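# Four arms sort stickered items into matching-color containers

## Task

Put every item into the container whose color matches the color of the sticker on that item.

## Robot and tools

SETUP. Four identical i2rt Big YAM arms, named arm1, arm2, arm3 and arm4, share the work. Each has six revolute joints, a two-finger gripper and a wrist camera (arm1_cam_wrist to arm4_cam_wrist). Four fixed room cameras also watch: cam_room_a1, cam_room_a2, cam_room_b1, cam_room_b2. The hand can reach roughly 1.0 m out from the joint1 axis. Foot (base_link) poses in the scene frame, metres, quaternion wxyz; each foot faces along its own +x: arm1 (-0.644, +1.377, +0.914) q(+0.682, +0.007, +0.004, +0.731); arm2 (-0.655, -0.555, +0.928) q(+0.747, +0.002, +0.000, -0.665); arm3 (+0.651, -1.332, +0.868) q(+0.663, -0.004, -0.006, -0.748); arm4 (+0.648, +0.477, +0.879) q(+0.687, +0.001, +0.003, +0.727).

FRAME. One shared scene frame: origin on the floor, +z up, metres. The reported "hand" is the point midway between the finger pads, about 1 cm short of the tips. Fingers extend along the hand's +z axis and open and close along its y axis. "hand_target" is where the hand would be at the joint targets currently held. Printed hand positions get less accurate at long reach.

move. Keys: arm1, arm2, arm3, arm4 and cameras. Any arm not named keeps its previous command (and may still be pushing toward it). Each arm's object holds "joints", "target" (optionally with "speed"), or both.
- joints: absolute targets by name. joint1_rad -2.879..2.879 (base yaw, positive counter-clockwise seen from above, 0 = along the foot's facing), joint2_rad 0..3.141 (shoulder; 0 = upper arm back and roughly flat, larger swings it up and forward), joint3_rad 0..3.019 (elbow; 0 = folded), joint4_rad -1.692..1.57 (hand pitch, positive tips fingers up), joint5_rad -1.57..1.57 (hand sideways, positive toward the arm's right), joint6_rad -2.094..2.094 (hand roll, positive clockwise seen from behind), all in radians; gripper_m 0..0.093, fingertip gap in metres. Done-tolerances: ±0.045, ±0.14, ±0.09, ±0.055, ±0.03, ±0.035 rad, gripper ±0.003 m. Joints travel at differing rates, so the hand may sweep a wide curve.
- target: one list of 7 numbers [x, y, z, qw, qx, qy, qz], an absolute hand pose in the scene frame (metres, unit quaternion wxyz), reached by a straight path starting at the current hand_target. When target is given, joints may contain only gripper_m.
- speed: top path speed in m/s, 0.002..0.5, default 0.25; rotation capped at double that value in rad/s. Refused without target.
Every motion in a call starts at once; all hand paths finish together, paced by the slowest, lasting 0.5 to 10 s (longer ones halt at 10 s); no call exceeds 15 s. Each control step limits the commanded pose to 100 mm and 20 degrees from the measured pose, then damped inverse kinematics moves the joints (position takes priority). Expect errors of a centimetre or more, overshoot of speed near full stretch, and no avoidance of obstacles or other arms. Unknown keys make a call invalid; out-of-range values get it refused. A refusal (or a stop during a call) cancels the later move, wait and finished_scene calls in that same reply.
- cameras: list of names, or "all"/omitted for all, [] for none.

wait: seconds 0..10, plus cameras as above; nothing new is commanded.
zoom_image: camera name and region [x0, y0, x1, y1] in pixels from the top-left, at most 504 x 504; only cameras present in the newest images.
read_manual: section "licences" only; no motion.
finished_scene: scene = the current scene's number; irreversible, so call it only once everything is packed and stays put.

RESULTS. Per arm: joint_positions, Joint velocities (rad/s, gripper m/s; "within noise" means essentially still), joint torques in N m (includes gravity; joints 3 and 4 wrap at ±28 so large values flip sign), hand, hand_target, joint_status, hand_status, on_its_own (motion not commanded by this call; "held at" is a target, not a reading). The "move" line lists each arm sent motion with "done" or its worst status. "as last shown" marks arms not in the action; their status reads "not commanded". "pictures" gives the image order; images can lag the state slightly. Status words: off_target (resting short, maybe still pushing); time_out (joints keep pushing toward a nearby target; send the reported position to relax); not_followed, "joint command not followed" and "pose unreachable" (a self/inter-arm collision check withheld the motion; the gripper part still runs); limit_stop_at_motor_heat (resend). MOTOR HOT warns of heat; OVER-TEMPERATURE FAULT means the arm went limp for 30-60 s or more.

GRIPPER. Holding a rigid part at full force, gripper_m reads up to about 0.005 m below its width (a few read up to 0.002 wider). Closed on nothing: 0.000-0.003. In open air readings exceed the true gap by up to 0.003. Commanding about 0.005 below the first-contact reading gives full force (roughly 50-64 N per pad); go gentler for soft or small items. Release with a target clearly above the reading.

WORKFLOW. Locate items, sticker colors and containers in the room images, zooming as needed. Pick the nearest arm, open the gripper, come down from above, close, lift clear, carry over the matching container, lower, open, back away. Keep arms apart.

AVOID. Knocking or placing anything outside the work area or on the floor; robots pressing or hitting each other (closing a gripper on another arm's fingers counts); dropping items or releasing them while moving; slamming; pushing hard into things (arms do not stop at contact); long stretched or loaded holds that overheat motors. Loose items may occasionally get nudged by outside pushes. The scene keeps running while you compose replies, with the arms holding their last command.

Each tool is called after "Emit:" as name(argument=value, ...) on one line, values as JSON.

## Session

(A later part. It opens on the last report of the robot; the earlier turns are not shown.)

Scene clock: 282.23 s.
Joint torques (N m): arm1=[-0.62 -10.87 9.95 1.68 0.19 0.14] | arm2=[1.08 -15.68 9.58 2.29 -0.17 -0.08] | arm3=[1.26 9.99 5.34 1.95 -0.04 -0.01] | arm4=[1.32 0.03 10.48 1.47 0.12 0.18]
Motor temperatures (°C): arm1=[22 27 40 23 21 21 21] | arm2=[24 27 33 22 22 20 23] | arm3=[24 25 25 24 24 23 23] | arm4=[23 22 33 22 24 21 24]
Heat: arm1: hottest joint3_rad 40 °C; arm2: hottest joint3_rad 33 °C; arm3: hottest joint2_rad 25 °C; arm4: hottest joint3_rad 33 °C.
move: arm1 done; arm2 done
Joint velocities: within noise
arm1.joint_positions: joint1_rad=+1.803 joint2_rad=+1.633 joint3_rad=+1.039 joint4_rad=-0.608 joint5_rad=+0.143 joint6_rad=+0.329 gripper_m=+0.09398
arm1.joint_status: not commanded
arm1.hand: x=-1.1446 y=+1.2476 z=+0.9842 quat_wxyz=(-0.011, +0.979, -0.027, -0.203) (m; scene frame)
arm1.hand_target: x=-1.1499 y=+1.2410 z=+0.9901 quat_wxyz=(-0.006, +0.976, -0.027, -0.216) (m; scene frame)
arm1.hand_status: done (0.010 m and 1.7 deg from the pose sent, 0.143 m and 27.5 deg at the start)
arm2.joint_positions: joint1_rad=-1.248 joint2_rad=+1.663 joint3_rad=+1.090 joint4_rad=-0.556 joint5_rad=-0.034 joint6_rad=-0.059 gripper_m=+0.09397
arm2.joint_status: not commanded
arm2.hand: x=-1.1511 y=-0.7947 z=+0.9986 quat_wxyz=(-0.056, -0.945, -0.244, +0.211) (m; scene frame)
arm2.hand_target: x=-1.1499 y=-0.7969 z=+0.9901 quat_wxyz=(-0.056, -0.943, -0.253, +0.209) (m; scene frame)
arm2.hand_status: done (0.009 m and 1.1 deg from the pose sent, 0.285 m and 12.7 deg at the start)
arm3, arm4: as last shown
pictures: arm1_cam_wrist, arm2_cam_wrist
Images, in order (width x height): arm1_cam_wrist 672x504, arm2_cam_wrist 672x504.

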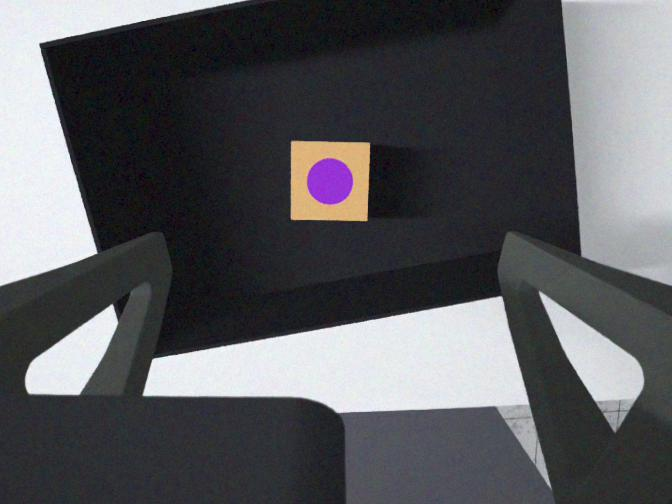

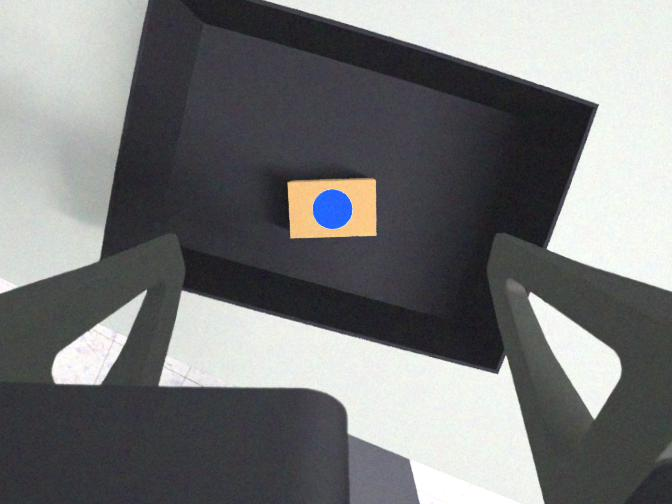

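Emit:
move(arm1={"target": [-1.162, 1.238, 0.866, 0.006, -0.976, 0.0272, 0.2163]}, arm2={"target": [-1.146, -0.794, 0.852, -0.0562, -0.9428, -0.2535, 0.209]}, cameras=["arm1_cam_wrist", "arm2_cam_wrist"])

Scene clock: 294.37 s.
Joint torques (N m): arm1=[-0.85 -12.86 7.38 1.65 0.2 0.06] | arm2=[0.91 -17.14 7.23 2.29 -0.19 -0.07] | arm3=[1.38 10.05 5.35 1.96 -0.06 -0.01] | arm4=[1.32 0.03 10.39 1.48 0.15 0.2]
Motor temperatures (°C): arm1=[22 27 38 23 21 21 21] | arm2=[24 27 33 22 22 20 23] | arm3=[24 25 25 24 24 23 23] | arm4=[23 22 33 22 24 21 24]
Heat: arm1: hottest joint3_rad 38 °C; arm2: hottest joint3_rad 33 °C; arm3: hottest joint2_rad 25 °C; arm4: hottest joint3_rad 33 °C.
move: arm1 off_target; arm2 done
Joint velocities: within noise
arm1.joint_positions: joint1_rad=+1.803 joint2_rad=+1.895 joint3_rad=+0.980 joint4_rad=-0.290 joint5_rad=+0.143 joint6_rad=+0.330 gripper_m=+0.09398
arm1.joint_status: not commanded
arm1.hand: x=-1.1554 y=+1.2452 z=+0.8587 quat_wxyz=(-0.012, +0.979, -0.027, -0.202) (m; scene frame)
arm1.hand_target: x=-1.1618 y=+1.2380 z=+0.8660 quat_wxyz=(-0.006, +0.976, -0.027, -0.216) (m; scene frame)
arm1.hand_status: off_target (0.012 m and 1.8 deg from the pose sent, 0.120 m and 1.7 deg at the start)
arm2.joint_positions: joint1_rad=-1.248 joint2_rad=+1.926 joint3_rad=+0.986 joint4_rad=-0.196 joint5_rad=-0.034 joint6_rad=-0.060 gripper_m=+0.09397
arm2.joint_status: not commanded
arm2.hand: x=-1.1470 y=-0.7924 z=+0.8569 quat_wxyz=(-0.056, -0.945, -0.245, +0.208) (m; scene frame)
arm2.hand_target: x=-1.1460 y=-0.7940 z=+0.8521 quat_wxyz=(-0.056, -0.943, -0.253, +0.209) (m; scene frame)
arm2.hand_status: done (0.005 m and 1.0 deg from the pose sent, 0.147 m and 1.1 deg at the start)
arm3.joint_positions: joint1_rad=+0.075 joint2_rad=+0.276 joint3_rad=+1.523 joint4_rad=-1.599 joint5_rad=-0.185 joint6_rad=-0.597 gripper_m=+0.09396
arm3.joint_status: not commanded
arm3.hand: x=+0.6803 y=-1.3506 z=+1.4452 quat_wxyz=(-0.326, -0.350, -0.735, +0.481) (m; scene frame)
arm3.hand_target: x=+0.6804 y=-1.3484 z=+1.4507 quat_wxyz=(-0.328, -0.347, -0.731, +0.487) (m; scene frame)
arm3.hand_status: not commanded
arm4: as last shown
pictures: arm1_cam_wrist, arm2_cam_wrist
Images, in order (width x height): arm1_cam_wrist 672x504, arm2_cam_wrist 672x504.

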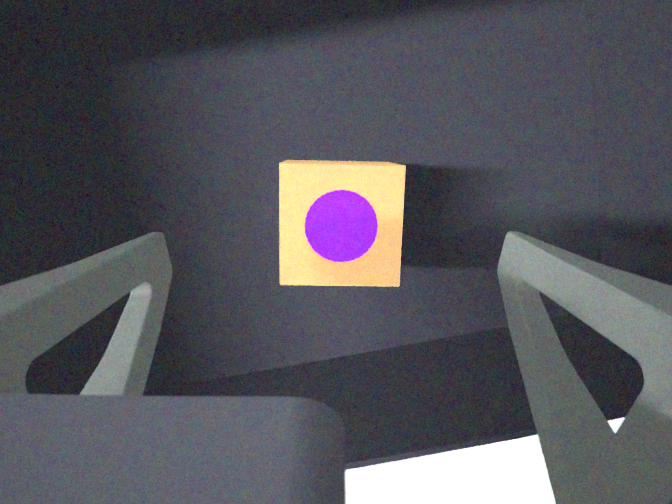

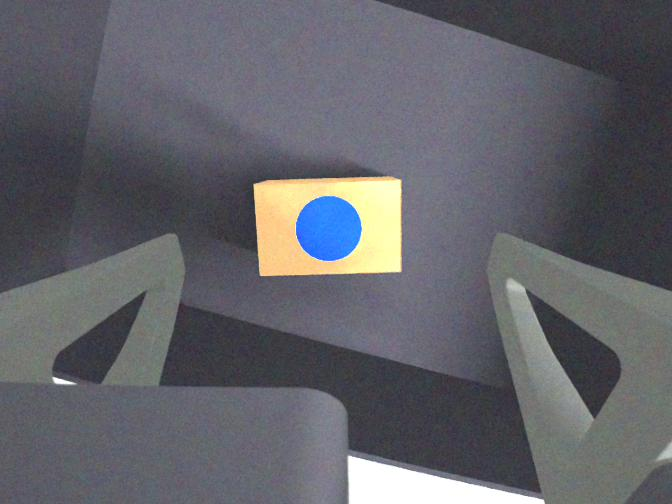

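Emit:
move(arm1={"target": [-1.1614, 1.2398, 0.759, 0.006, -0.976, 0.0272, 0.2163], "speed": 0.12}, arm2={"target": [-1.1445, -0.7966, 0.752, -0.0562, -0.9428, -0.2535, 0.209], "speed": 0.12}, cameras=["arm1_cam_wrist", "arm2_cam_wrist"])

Scene clock: 316.80 s.
Joint torques (N m): arm1=[-0.91 -13.45 6.08 1.72 0.16 0.13] | arm2=[1.49 -16.62 7.04 2.25 -0.06 -0.01] | arm3=[1.2 10.05 5.37 1.96 -0.05 -0.01] | arm4=[0.67 -0.44 10.15 1.5 0.14 0.16]
Motor temperatures (°C): arm1=[22 27 35 23 21 21 21] | arm2=[24 26 30 22 22 20 23] | arm3=[24 25 25 24 24 23 23] | arm4=[23 22 34 22 24 21 24]
Heat: arm1: hottest joint3_rad 35 °C; arm2: hottest joint3_rad 30 °C; arm3: hottest joint2_rad 25 °C; arm4: hottest joint3_rad 34 °C.
move: arm1 off_target; arm2 off_target
Joint velocities: within noise
arm1.joint_positions: joint1_rad=+1.803 joint2_rad=+2.138 joint3_rad=+0.976 joint4_rad=-0.038 joint5_rad=+0.143 joint6_rad=+0.330 gripper_m=+0.09398
arm1.joint_status: not commanded
arm1.hand: x=-1.1530 y=+1.2467 z=+0.7567 quat_wxyz=(-0.011, +0.978, -0.027, -0.204) (m; scene frame)
arm1.hand_target: x=-1.1612 y=+1.2397 z=+0.7592 quat_wxyz=(-0.006, +0.976, -0.027, -0.216) (m; scene frame)
arm1.hand_status: off_target (0.011 m and 1.5 deg from the pose sent, 0.100 m and 1.8 deg at the start)
arm2.joint_positions: joint1_rad=-1.248 joint2_rad=+2.156 joint3_rad=+0.986 joint4_rad=+0.030 joint5_rad=-0.034 joint6_rad=-0.061 gripper_m=+0.09397
arm2.joint_status: not commanded
arm2.hand: x=-1.1405 y=-0.7894 z=+0.7601 quat_wxyz=(-0.055, -0.946, -0.246, +0.206) (m; scene frame)
arm2.hand_target: x=-1.1442 y=-0.7966 z=+0.7523 quat_wxyz=(-0.056, -0.943, -0.254, +0.209) (m; scene frame)
arm2.hand_status: off_target (0.012 m and 1.0 deg from the pose sent, 0.105 m and 1.0 deg at the start)
arm3, arm4: as last shown
pictures: arm1_cam_wrist, arm2_cam_wrist
Images, in order (width x height): arm1_cam_wrist 672x504, arm2_cam_wrist 672x504.

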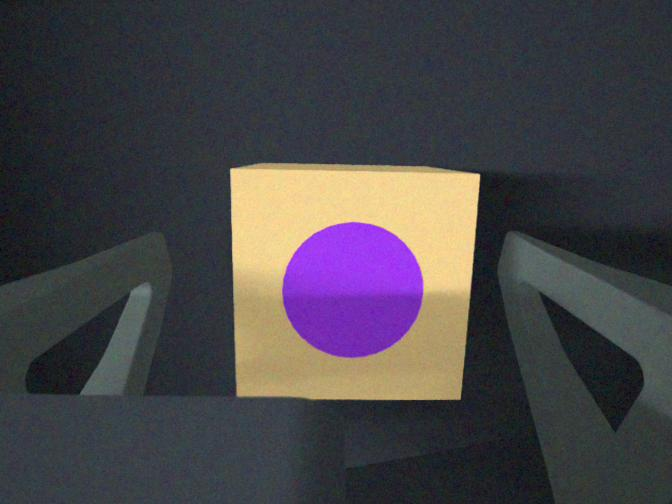

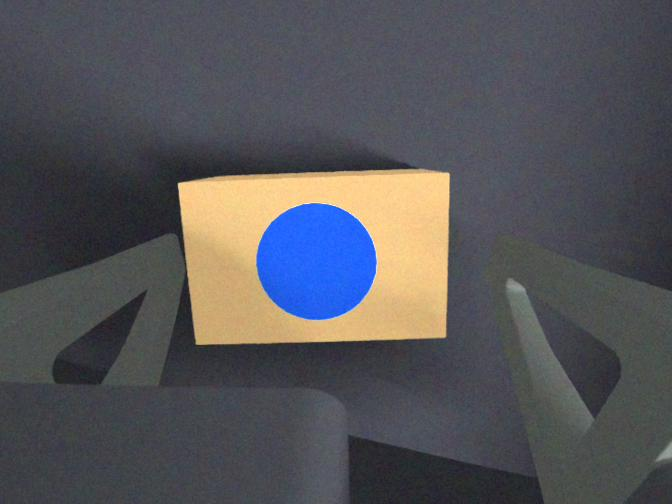

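Emit:
move(arm1={"target": [-1.1614, 1.2450, 0.756, 0.006, -0.976, 0.0272, 0.2163], "speed": 0.05}, arm2={"target": [-1.1412, -0.8030, 0.749, -0.0562, -0.9428, -0.2535, 0.209], "speed": 0.05}, cameras=["arm1_cam_wrist", "arm2_cam_wrist"])

Emit:
move(arm1={"joints": {"gripper_m": 0.045}}, arm2={"joints": {"gripper_m": 0.055}}, cameras=["arm1_cam_wrist", "arm2_cam_wrist"])

Scene clock: 330.30 s.
Joint torques (N m): arm1=[-2.2 -13.45 5.7 1.72 0.06 -0.06] | arm2=[1.55 -16.03 7.09 2.18 0.08 0.12] | arm3=[1.08 9.99 5.31 1.94 -0.05 -0.01] | arm4=[1.2 -0.21 10.24 1.44 0.12 0.12]
Motor temperatures (°C): arm1=[22 27 34 23 21 21 21] | arm2=[24 26 29 22 22 20 23] | arm3=[24 25 25 24 24 23 23] | arm4=[23 22 34 22 24 21 24]
Heat: arm1: hottest joint3_rad 34 °C; arm2: hottest joint3_rad 29 °C; arm3: hottest joint2_rad 25 °C; arm4: hottest joint3_rad 34 °C.
move: arm1 done; arm2 off_target
Joint velocities: within noise
arm1.joint_positions: joint1_rad=+1.803 joint2_rad=+2.138 joint3_rad=+0.976 joint4_rad=-0.027 joint5_rad=+0.142 joint6_rad=+0.330 gripper_m=+0.09398
arm1.joint_status: not commanded
arm1.hand: x=-1.1553 y=+1.2458 z=+0.7577 quat_wxyz=(-0.009, +0.977, -0.028, -0.209) (m; scene frame)
arm1.hand_target: x=-1.1613 y=+1.2450 z=+0.7561 quat_wxyz=(-0.006, +0.976, -0.027, -0.216) (m; scene frame)
arm1.hand_status: done (0.006 m and 0.9 deg from the pose sent, 0.009 m and 1.5 deg at the start)
arm2.joint_positions: joint1_rad=-1.234 joint2_rad=+2.156 joint3_rad=+0.986 joint4_rad=+0.038 joint5_rad=-0.030 joint6_rad=-0.061 gripper_m=+0.09397
arm2.joint_status: not commanded
arm2.hand: x=-1.1392 y=-0.7963 z=+0.7609 quat_wxyz=(-0.056, -0.943, -0.252, +0.210) (m; scene frame)
arm2.hand_target: x=-1.1408 y=-0.8028 z=+0.7494 quat_wxyz=(-0.056, -0.943, -0.254, +0.209) (m; scene frame)
arm2.hand_status: off_target (0.014 m and 0.2 deg from the pose sent, 0.018 m and 1.1 deg at the start)
arm3, arm4: as last shown
pictures: arm1_cam_wrist, arm2_cam_wrist
Images, in order (width x height): arm1_cam_wrist 672x504, arm2_cam_wrist 672x504.

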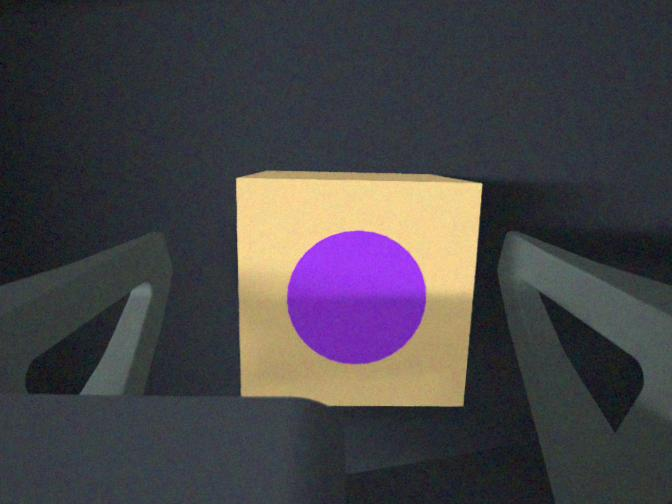

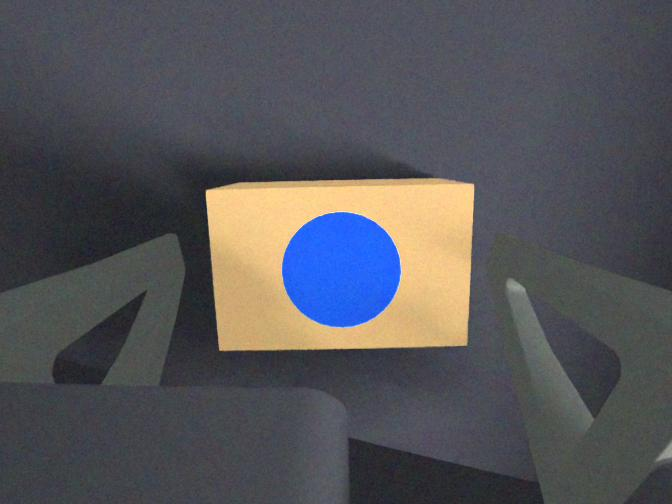

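Scene clock: 330.90 s.
Joint torques (N m): arm1=[-1.79 -12.98 5.78 1.78 0.16 0.01] | arm2=[1.44 -16.15 7.12 2.18 0.02 0.12] | arm3=[1.38 10.11 5.33 1.91 -0.06 0] | arm4=[1.32 -0.5 10.33 1.62 0.1 0.14]
Motor temperatures (°C): arm1=[22 27 34 23 21 21 21] | arm2=[24 26 29 22 22 20 23] | arm3=[24 25 25 24 24 23 23] | arm4=[23 22 34 22 24 21 24]
Heat: arm1: hottest joint3_rad 34 °C; arm2: hottest joint3_rad 29 °C; arm3: hottest joint2_rad 25 °C; arm4: hottest joint3_rad 34 °C.
move: arm1 off_target; arm2 off_target
Joint velocities: within noise
arm1.joint_positions: joint1_rad=+1.803 joint2_rad=+2.138 joint3_rad=+0.976 joint4_rad=-0.026 joint5_rad=+0.140 joint6_rad=+0.330 gripper_m=+0.05289
arm1.joint_status: gripper_m off_target (ended at +0.05291, target +0.04500)
arm1.hand: x=-1.1555 y=+1.2454 z=+0.7578 quat_wxyz=(-0.008, +0.977, -0.027, -0.209) (m; scene frame)
arm1.hand_target: x=-1.1613 y=+1.2450 z=+0.7561 quat_wxyz=(-0.006, +0.976, -0.027, -0.216) (m; scene frame)
arm1.hand_status: not commanded
arm2.joint_positions: joint1_rad=-1.234 joint2_rad=+2.156 joint3_rad=+0.986 joint4_rad=+0.039 joint5_rad=-0.029 joint6_rad=-0.061 gripper_m=+0.06863
arm2.joint_status: gripper_m off_target (ended at +0.06866, target +0.05500)
arm2.hand: x=-1.1394 y=-0.7962 z=+0.7609 quat_wxyz=(-0.055, -0.943, -0.252, +0.210) (m; scene frame)
arm2.hand_target: x=-1.1408 y=-0.8028 z=+0.7494 quat_wxyz=(-0.056, -0.943, -0.254, +0.209) (m; scene frame)
arm2.hand_status: not commanded
arm3, arm4: as last shown
pictures: arm1_cam_wrist, arm2_cam_wrist
Images, in order (width x height): arm1_cam_wrist 672x504, arm2_cam_wrist 672x504.

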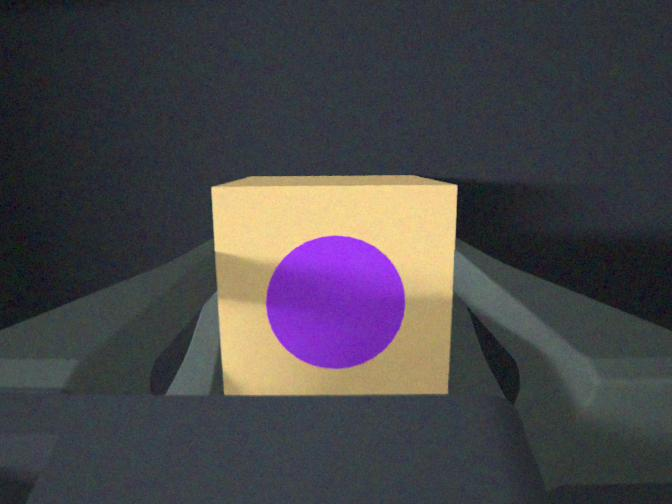

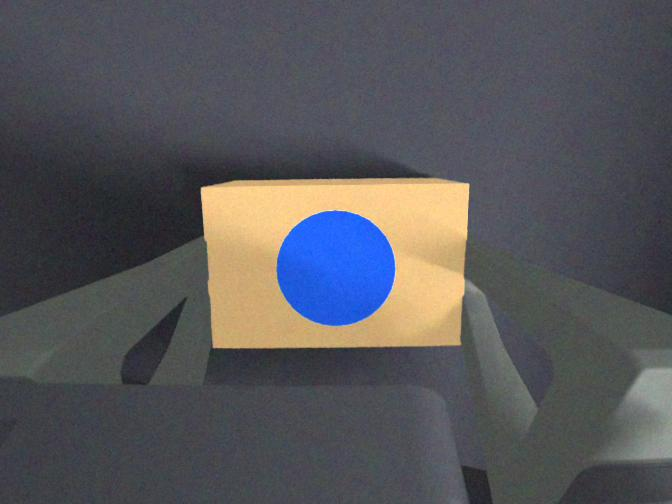

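Emit:
move(arm1={"target": [-1.155, 1.245, 0.96, 0.006, -0.976, 0.0272, 0.2163], "speed": 0.2}, arm2={"target": [-1.1408, -0.798, 0.96, -0.0562, -0.9428, -0.2535, 0.209], "speed": 0.2}, cameras=["arm1_cam_wrist", "arm2_cam_wrist"])

Emit:
move(arm1={"target": [-0.934, 1.299, 1.25, 0.006, -0.976, 0.0272, 0.2163], "speed": 0.3}, arm2={"target": [-0.925, -0.687, 1.25, -0.0562, -0.9428, -0.2535, 0.209], "speed": 0.3}, cameras=["arm1_cam_wrist", "arm2_cam_wrist", "cam_room_b1"])

Scene clock: 343.47 s.
Joint torques (N m): arm1=[-1.49 -12.63 12.98 0.64 0.17 0.02] | arm2=[0.62 -16.38 12.6 1.07 -0.16 0.04] | arm3=[1.14 10.23 5.35 1.99 -0.04 -0.01] | arm4=[1.26 -0.03 10.35 1.48 0.13 0.16]
Motor temperatures (°C): arm1=[22 27 33 23 21 21 22] | arm2=[24 26 29 22 22 20 23] | arm3=[24 25 25 24 24 23 23] | arm4=[23 22 35 22 24 21 24]
Heat: arm1: hottest joint3_rad 33 °C; arm2: hottest joint3_rad 29 °C; arm3: hottest joint2_rad 25 °C; arm4: hottest joint3_rad 35 °C.
move: arm1 off_target; arm2 off_target
Joint velocities: within noise
arm1.joint_positions: joint1_rad=+1.803 joint2_rad=+1.696 joint3_rad=+0.969 joint4_rad=-0.499 joint5_rad=+0.140 joint6_rad=+0.330 gripper_m=+0.05289
arm1.joint_status: not commanded
arm1.hand: x=-1.1326 y=+1.2512 z=+0.9356 quat_wxyz=(-0.014, +0.981, -0.026, -0.192) (m; scene frame)
arm1.hand_target: x=-1.1538 y=+1.2453 z=+0.9604 quat_wxyz=(-0.006, +0.976, -0.027, -0.216) (m; scene frame)
arm1.hand_status: off_target (0.034 m and 3.0 deg from the pose sent, 0.202 m and 0.8 deg at the start)
arm2.joint_positions: joint1_rad=-1.234 joint2_rad=+1.707 joint3_rad=+0.986 joint4_rad=-0.440 joint5_rad=-0.029 joint6_rad=-0.061 gripper_m=+0.06863
arm2.joint_status: not commanded
arm2.hand: x=-1.1252 y=-0.7897 z=+0.9452 quat_wxyz=(-0.052, -0.946, -0.252, +0.195) (m; scene frame)
arm2.hand_target: x=-1.1402 y=-0.7977 z=+0.9604 quat_wxyz=(-0.056, -0.943, -0.254, +0.209) (m; scene frame)
arm2.hand_status: off_target (0.023 m and 1.7 deg from the pose sent, 0.199 m and 0.3 deg at the start)
arm3, arm4: as last shown
pictures: arm1_cam_wrist, arm2_cam_wrist
Images, in order (width x height): arm1_cam_wrist 672x504, arm2_cam_wrist 672x504.

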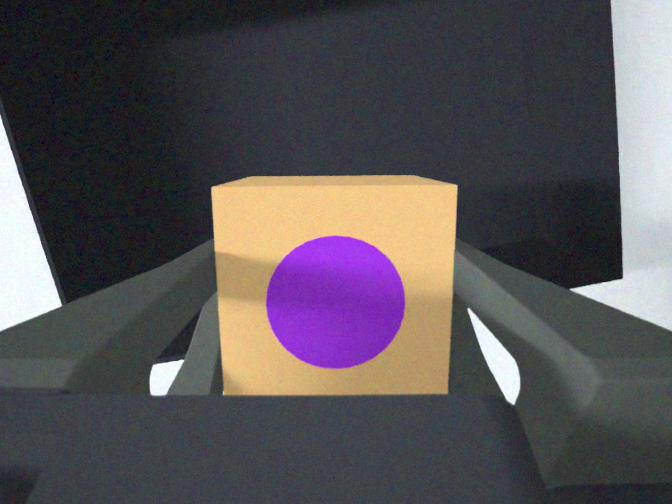

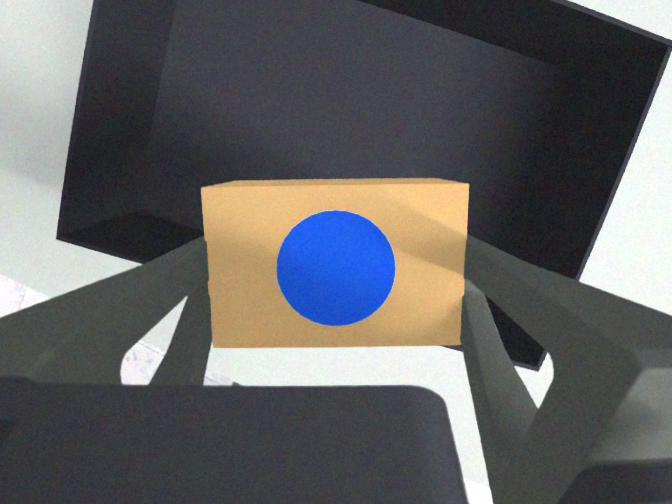

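Scene clock: 345.47 s.
Joint torques (N m): arm1=[-1.44 -0.67 15.56 0.54 0.24 0.13] | arm2=[-0.03 -3.78 15.87 1.07 -0.21 -0.08] | arm3=[1.38 10.05 5.35 1.95 -0.05 -0.01] | arm4=[1.44 -0.26 10.36 1.52 0.13 0.15]
Motor temperatures (°C): arm1=[22 27 33 23 21 21 22] | arm2=[24 26 29 22 22 20 23] | arm3=[24 25 25 24 24 23 23] | arm4=[23 22 35 22 24 21 24]
Heat: arm1: hottest joint3_rad 33 °C; arm2: hottest joint3_rad 29 °C; arm3: hottest joint2_rad 25 °C; arm4: hottest joint3_rad 35 °C.
move: arm1 off_target; arm2 off_target
Joint velocities: within noise
arm1.joint_positions: joint1_rad=+1.837 joint2_rad=+0.889 joint3_rad=+1.078 joint4_rad=-1.401 joint5_rad=+0.156 joint6_rad=+0.363 gripper_m=+0.05289
arm1.joint_status: not commanded
arm1.hand: x=-0.9279 y=+1.3045 z=+1.2290 quat_wxyz=(-0.012, +0.979, -0.027, -0.201) (m; scene frame)
arm1.hand_target: x=-0.9334 y=+1.2992 z=+1.2496 quat_wxyz=(-0.006, +0.976, -0.027, -0.216) (m; scene frame)
arm1.hand_status: off_target (0.023 m and 1.9 deg from the pose sent, 0.375 m and 3.0 deg at the start)
arm2.joint_positions: joint1_rad=-1.249 joint2_rad=+0.839 joint3_rad=+1.023 joint4_rad=-1.346 joint5_rad=-0.038 joint6_rad=-0.072 gripper_m=+0.06863
arm2.joint_status: not commanded
arm2.hand: x=-0.9177 y=-0.6862 z=+1.2293 quat_wxyz=(-0.054, -0.947, -0.251, +0.195) (m; scene frame)
arm2.hand_target: x=-0.9245 y=-0.6868 z=+1.2496 quat_wxyz=(-0.056, -0.943, -0.253, +0.209) (m; scene frame)
arm2.hand_status: off_target (0.022 m and 1.7 deg from the pose sent, 0.379 m and 1.7 deg at the start)
arm3, arm4: as last shown
pictures: arm1_cam_wrist, arm2_cam_wrist, cam_room_b1
Images, in order (width x height): arm1_cam_wrist 672x504, arm2_cam_wrist 672x504, cam_room_b1 672x504.

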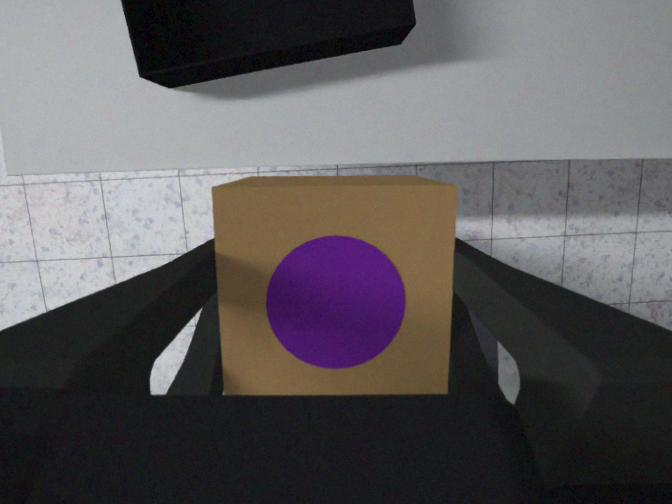

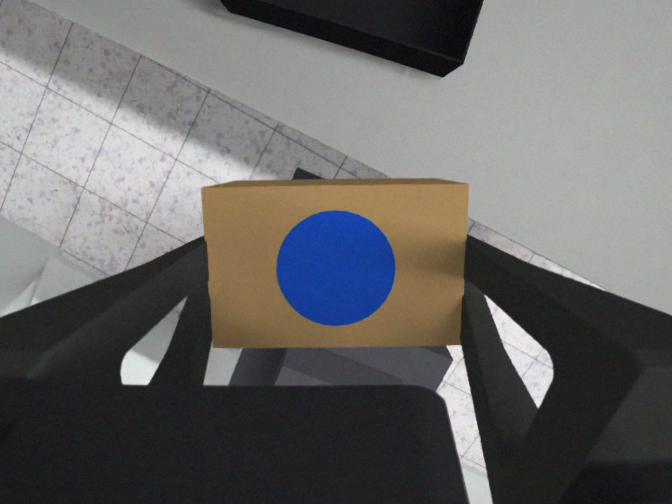

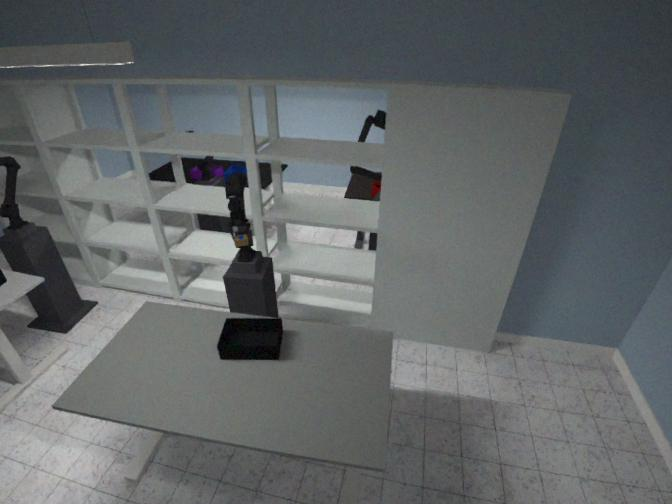

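Emit:
move(arm1={"joints": {"joint1_rad": -2.249, "joint4_rad": -1.323, "joint5_rad": 0, "joint6_rad": 0}}, arm2={"joints": {"joint1_rad": 2.121, "joint4_rad": -1.318, "joint5_rad": 0, "joint6_rad": 0}})

Scene clock: 363.40 s.
Joint torques (N m): arm1=[-2.02 -2.96 15.71 1.36 -0.04 -0.02] | arm2=[0.91 -4.6 15.94 1.8 0.12 0.18] | arm3=[1.2 10.05 5.29 1.92 -0.06 0] | arm4=[1.26 -0.21 10.32 1.51 0.12 0.17]
Motor temperatures (°C): arm1=[21 26 34 23 21 21 22] | arm2=[24 26 35 22 22 20 24] | arm3=[24 25 25 24 24 23 23] | arm4=[23 22 35 22 24 21 24]
Heat: arm1: hottest joint3_rad 34 °C; arm2: hottest joint3_rad 35 °C; arm3: hottest joint2_rad 25 °C; arm4: hottest joint3_rad 35 °C.
move: arm1 done; arm2 done
Joint velocities: within noise
arm1.joint_positions: joint1_rad=-2.244 joint2_rad=+0.909 joint3_rad=+1.078 joint4_rad=-1.328 joint5_rad=+0.002 joint6_rad=+0.007 gripper_m=+0.05297
arm1.joint_status: all done
arm1.hand: x=-0.3782 y=+1.1953 z=+1.2193 quat_wxyz=(-0.187, -0.295, -0.935, +0.062) (m; scene frame)
arm1.hand_target: x=-0.3732 y=+1.1906 z=+1.2475 quat_wxyz=(-0.218, -0.291, -0.929, +0.072) (m; scene frame)
arm1.hand_status: not commanded
arm2.joint_positions: joint1_rad=+2.118 joint2_rad=+0.847 joint3_rad=+1.023 joint4_rad=-1.323 joint5_rad=-0.003 joint6_rad=-0.011 gripper_m=+0.06862
arm2.joint_status: all done
arm2.hand: x=-0.4203 y=-0.3718 z=+1.2312 quat_wxyz=(-0.200, +0.324, -0.922, -0.070) (m; scene frame)
arm2.hand_target: x=-0.4138 y=-0.3664 z=+1.2559 quat_wxyz=(-0.225, +0.318, -0.918, -0.079) (m; scene frame)
arm2.hand_status: not commanded
arm3: as last shown
arm4.joint_positions: joint1_rad=+1.510 joint2_rad=+0.410 joint3_rad=+0.592 joint4_rad=-0.202 joint5_rad=-0.001 joint6_rad=-0.012 gripper_m=+0.09400
arm4.joint_status: not commanded
arm4.hand: x=+0.3267 y=+0.4804 z=+1.2886 quat_wxyz=(-0.004, +0.712, +0.002, -0.702) (m; scene frame)
arm4.hand_target: x=+0.3301 y=+0.4790 z=+1.2971 quat_wxyz=(+0.002, +0.705, -0.001, -0.709) (m; scene frame)
arm4.hand_status: not commanded
pictures: arm1_cam_wrist, arm2_cam_wrist, arm3_cam_wrist, arm4_cam_wrist, cam_room_a1, cam_room_a2, cam_room_b1, cam_room_b2
Images, in order (width x height): arm1_cam_wrist 672x504, arm2_cam_wrist 672x504, arm3_cam_wrist 672x504, arm4_cam_wrist 672x504, cam_room_a1 672x504, cam_room_a2 672x504, cam_room_b1 672x504, cam_room_b2 672x504.

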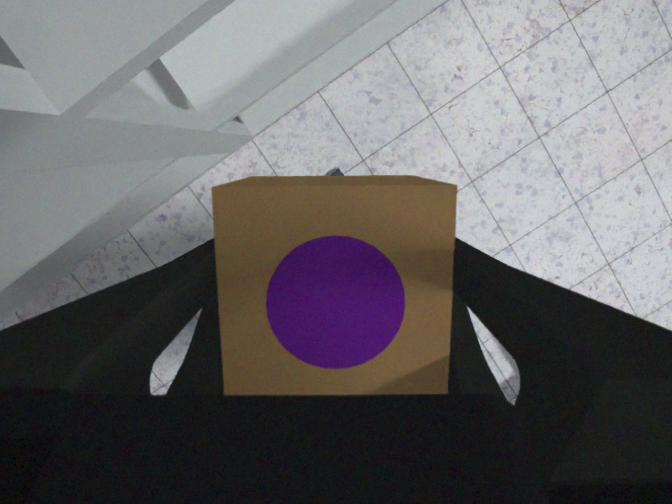

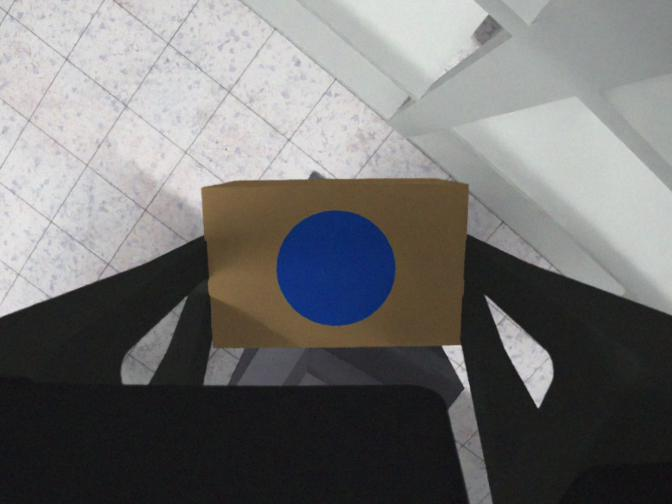

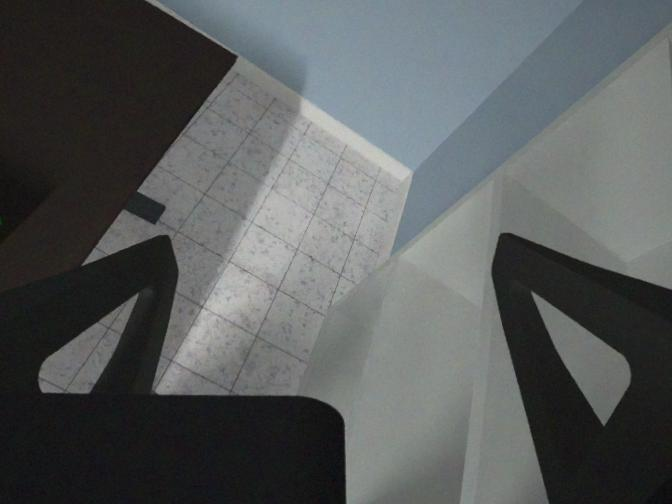

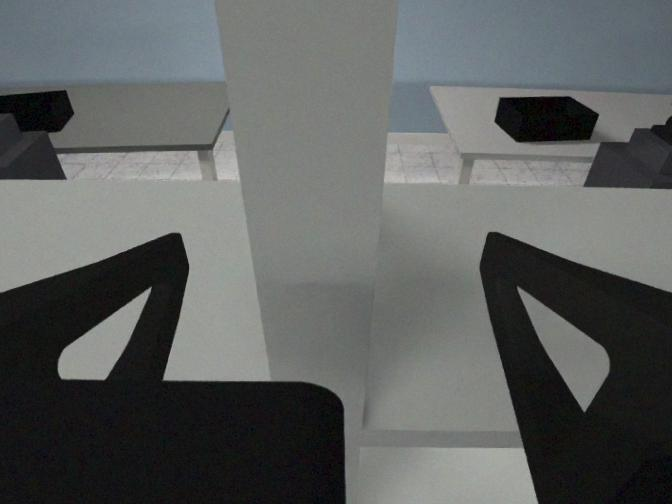

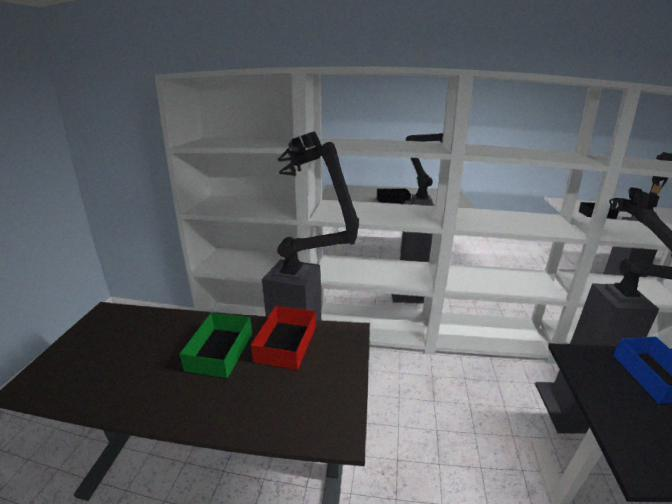

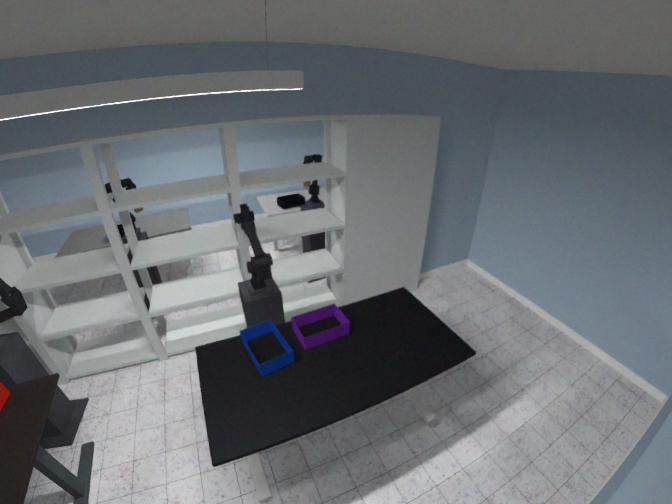

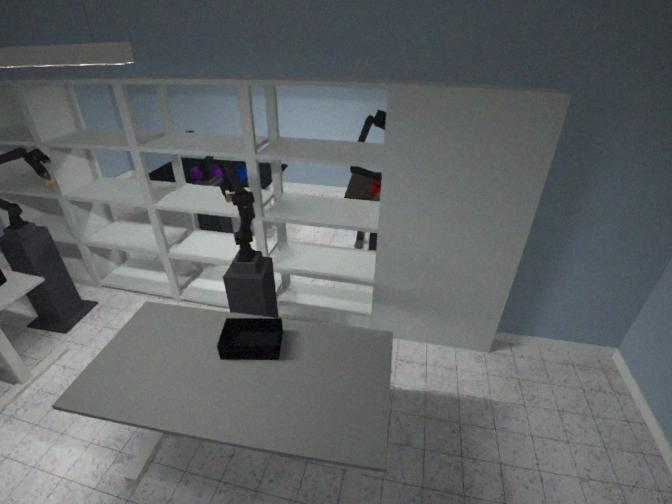

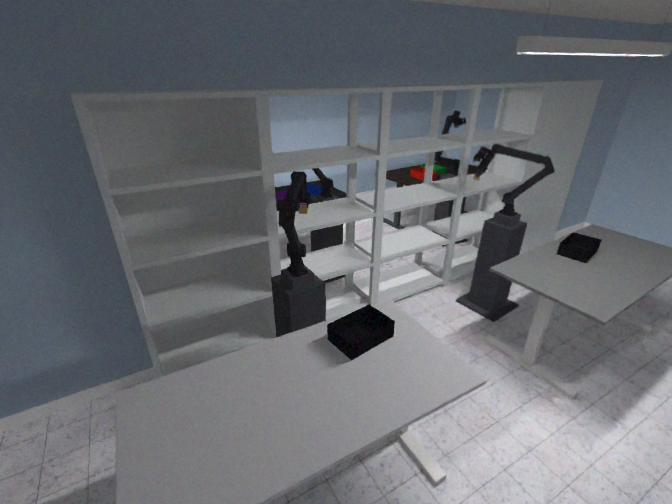

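Emit:
move(arm1={"target": [-0.300, 1.136, 1.13, 0.2064, 0.2936, 0.9311, -0.0651], "speed": 0.25}, arm2={"target": [-0.325, -0.295, 1.13, 0.2045, -0.3194, 0.9226, 0.0708], "speed": 0.25}, cameras=["arm1_cam_wrist", "arm2_cam_wrist"])

Emit:
move(arm1={"target": [0.006, 0.923, 1.13, 0.2064, 0.2936, 0.9311, -0.0651], "speed": 0.25}, arm2={"target": [0.003, -0.037, 1.13, 0.2045, -0.3194, 0.9226, 0.0708], "speed": 0.25})

Scene clock: 379.87 s.
Joint torques (N m): arm1=[-3.02 -6.36 11.79 1.89 -0.08 -0.02] | arm2=[1.2 -9.99 10.96 2.29 0.13 0.21] | arm3=[1.14 10.11 5.33 1.95 -0.05 0] | arm4=[0.85 -0.09 10.32 1.58 0.14 0.16]
Motor temperatures (°C): arm1=[21 26 35 23 21 21 22] | arm2=[24 26 37 22 22 20 24] | arm3=[24 25 25 24 24 23 23] | arm4=[23 22 35 22 24 21 24]
Heat: arm1: hottest joint3_rad 35 °C; arm2: hottest joint3_rad 37 °C; arm3: hottest joint2_rad 25 °C; arm4: hottest joint3_rad 35 °C.
move: arm1 off_target; arm2 done
Joint velocities: within noise
arm1.joint_positions: joint1_rad=-2.247 joint2_rad=+1.166 joint3_rad=+0.988 joint4_rad=-0.979 joint5_rad=-0.007 joint6_rad=+0.004 gripper_m=+0.05297
arm1.joint_status: not commanded
arm1.hand: x=-0.3032 y=+1.1434 z=+1.1209 quat_wxyz=(-0.190, -0.293, -0.935, +0.059) (m; scene frame)
arm1.hand_target: x=-0.3002 y=+1.1361 z=+1.1302 quat_wxyz=(-0.206, -0.294, -0.931, +0.065) (m; scene frame)
arm1.hand_status: off_target (0.012 m and 2.1 deg from the pose sent, 0.133 m and 2.2 deg at the start)
arm2.joint_positions: joint1_rad=+2.118 joint2_rad=+1.193 joint3_rad=+0.980 joint4_rad=-0.934 joint5_rad=+0.000 joint6_rad=-0.011 gripper_m=+0.06862
arm2.joint_status: not commanded
arm2.hand: x=-0.3249 y=-0.2975 z=+1.1324 quat_wxyz=(-0.201, +0.324, -0.922, -0.069) (m; scene frame)
arm2.hand_target: x=-0.3249 y=-0.2950 z=+1.1301 quat_wxyz=(-0.205, +0.319, -0.923, -0.071) (m; scene frame)
arm2.hand_status: done (0.003 m and 0.7 deg from the pose sent, 0.159 m and 0.8 deg at the start)
arm3, arm4: as last shown
pictures: arm1_cam_wrist, arm2_cam_wrist
Images, in order (width x height): arm1_cam_wrist 672x504, arm2_cam_wrist 672x504.

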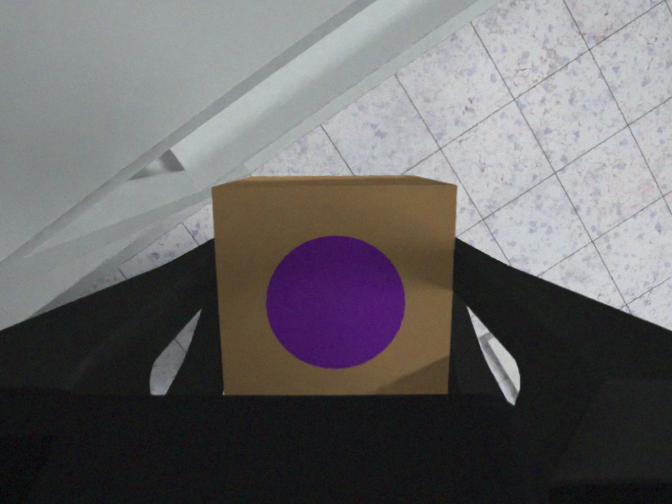

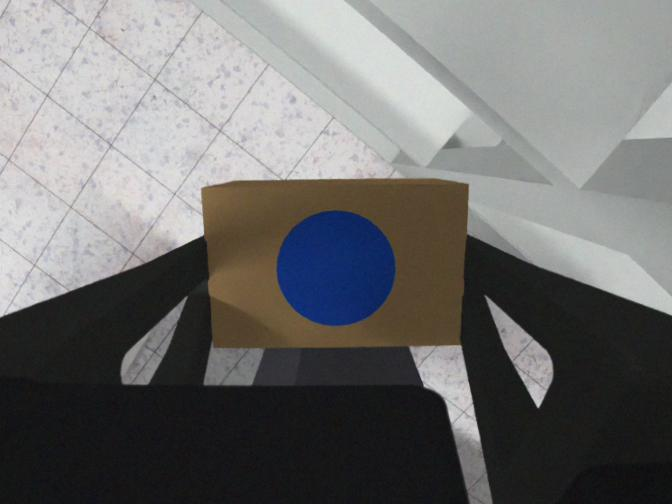

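Scene clock: 383.53 s.
Joint torques (N m): arm1=[-2.08 -21.25 17.35 0.68 0.03 0.02] | arm2=[0.85 -25.52 16.7 1.14 0.1 0.18] | arm3=[1.14 10.05 5.33 1.94 -0.05 -0.01] | arm4=[0.91 -0.09 10.37 1.5 0.14 0.15]
Motor temperatures (°C): arm1=[21 26 36 23 21 21 22] | arm2=[24 26 37 22 22 20 24] | arm3=[24 25 25 24 24 23 23] | arm4=[23 22 35 22 24 21 24]
Heat: arm1: hottest joint3_rad 36 °C; arm2: hottest joint3_rad 37 °C; arm3: hottest joint2_rad 25 °C; arm4: hottest joint3_rad 35 °C.
move: arm1 off_target; arm2 done
Joint velocities: within noise
arm1.joint_positions: joint1_rad=-2.247 joint2_rad=+2.206 joint3_rad=+2.283 joint4_rad=-1.252 joint5_rad=-0.007 joint6_rad=+0.004 gripper_m=+0.05297
arm1.joint_status: not commanded
arm1.hand: x=-0.0022 y=+0.9343 z=+1.1008 quat_wxyz=(-0.181, -0.294, -0.937, +0.056) (m; scene frame)
arm1.hand_target: x=+0.0044 y=+0.9241 z=+1.1301 quat_wxyz=(-0.207, -0.294, -0.931, +0.065) (m; scene frame)
arm1.hand_status: off_target (0.032 m and 3.1 deg from the pose sent, 0.380 m and 2.1 deg at the start)
arm2.joint_positions: joint1_rad=+2.118 joint2_rad=+2.506 joint3_rad=+2.847 joint4_rad=-1.475 joint5_rad=+0.000 joint6_rad=-0.011 gripper_m=+0.06862
arm2.joint_status: not commanded
arm2.hand: x=-0.0011 y=-0.0438 z=+1.1364 quat_wxyz=(-0.207, +0.323, -0.921, -0.071) (m; scene frame)
arm2.hand_target: x=+0.0021 y=-0.0378 z=+1.1297 quat_wxyz=(-0.210, +0.319, -0.921, -0.073) (m; scene frame)
arm2.hand_status: done (0.010 m and 0.5 deg from the pose sent, 0.419 m and 0.7 deg at the start)
arm3.joint_positions: joint1_rad=+0.075 joint2_rad=+0.276 joint3_rad=+1.523 joint4_rad=-1.599 joint5_rad=-0.185 joint6_rad=-0.597 gripper_m=+0.09396
arm3.joint_status: not commanded
arm3.hand: x=+0.6803 y=-1.3506 z=+1.4452 quat_wxyz=(-0.326, -0.350, -0.735, +0.481) (m; scene frame)
arm3.hand_target: x=+0.6804 y=-1.3484 z=+1.4507 quat_wxyz=(-0.328, -0.347, -0.731, +0.487) (m; scene frame)
arm3.hand_status: not commanded
arm4: as last shown
pictures: arm1_cam_wrist, arm2_cam_wrist, arm3_cam_wrist, arm4_cam_wrist, cam_room_a1, cam_room_a2, cam_room_b1, cam_room_b2
Images, in order (width x height): arm1_cam_wrist 672x504, arm2_cam_wrist 672x504, arm3_cam_wrist 672x504, arm4_cam_wrist 672x504, cam_room_a1 672x504, cam_room_a2 672x504, cam_room_b1 672x504, cam_room_b2 672x504.

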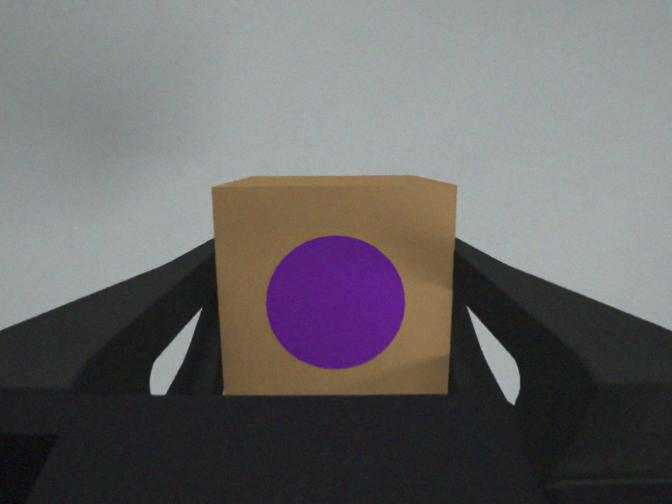

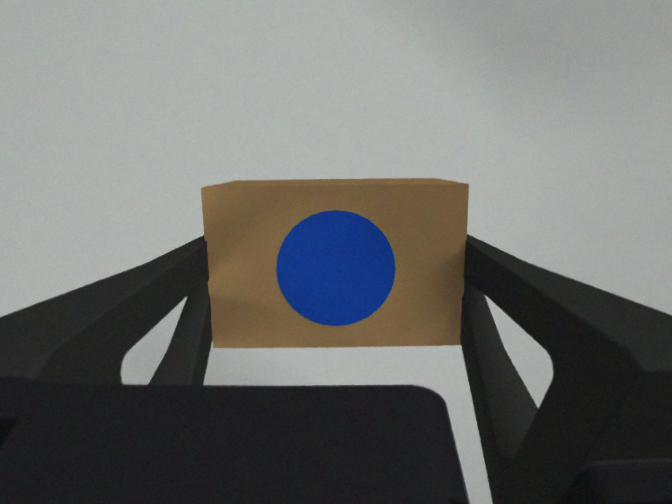

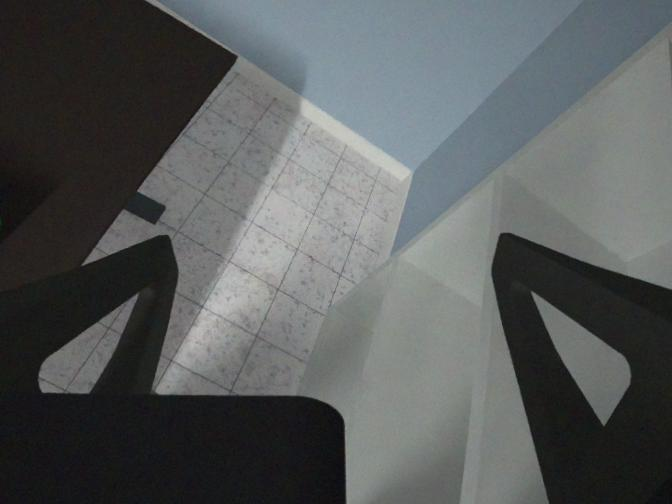

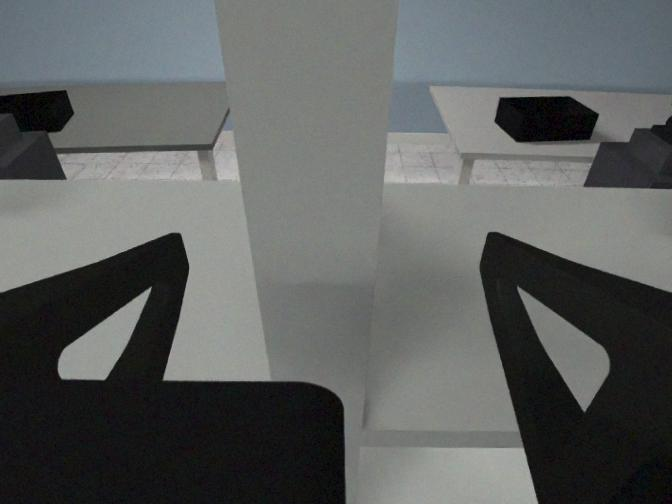

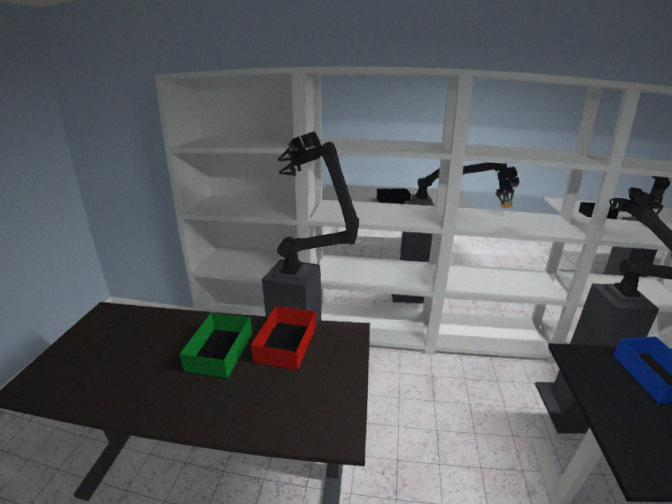

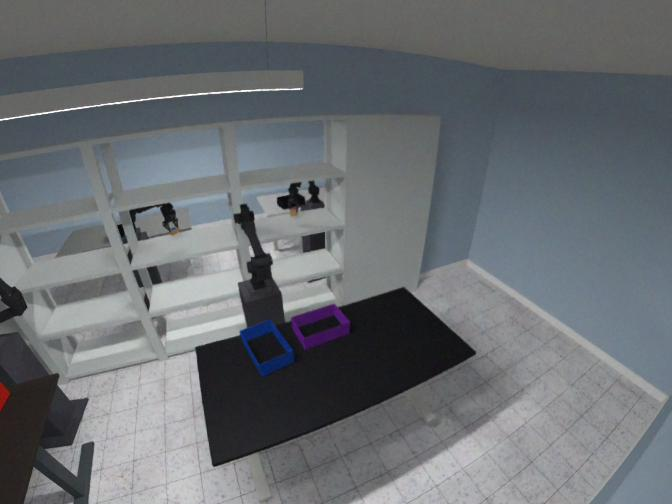

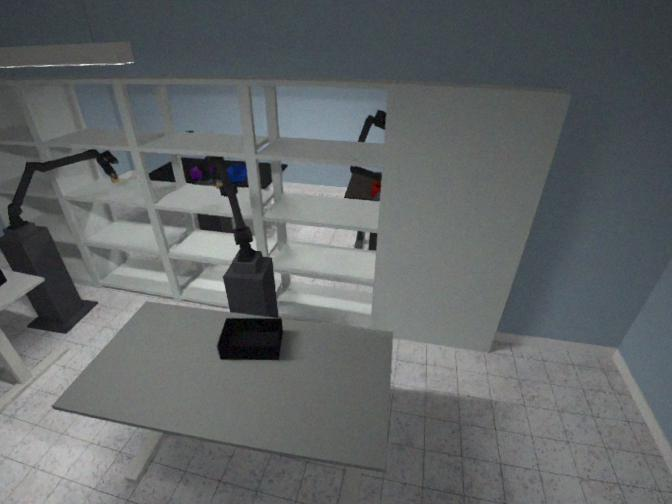

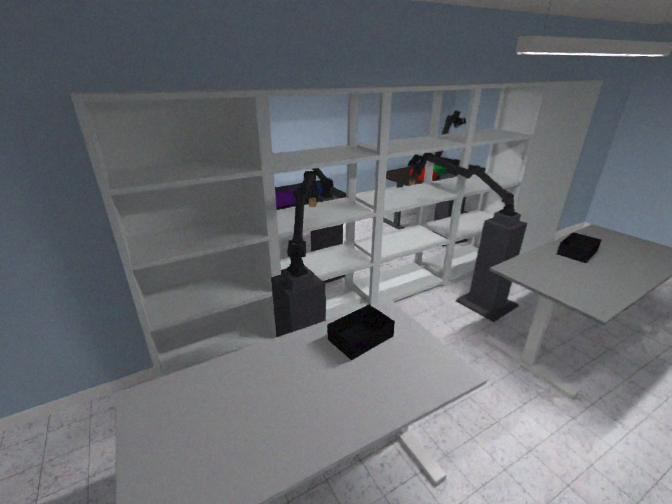

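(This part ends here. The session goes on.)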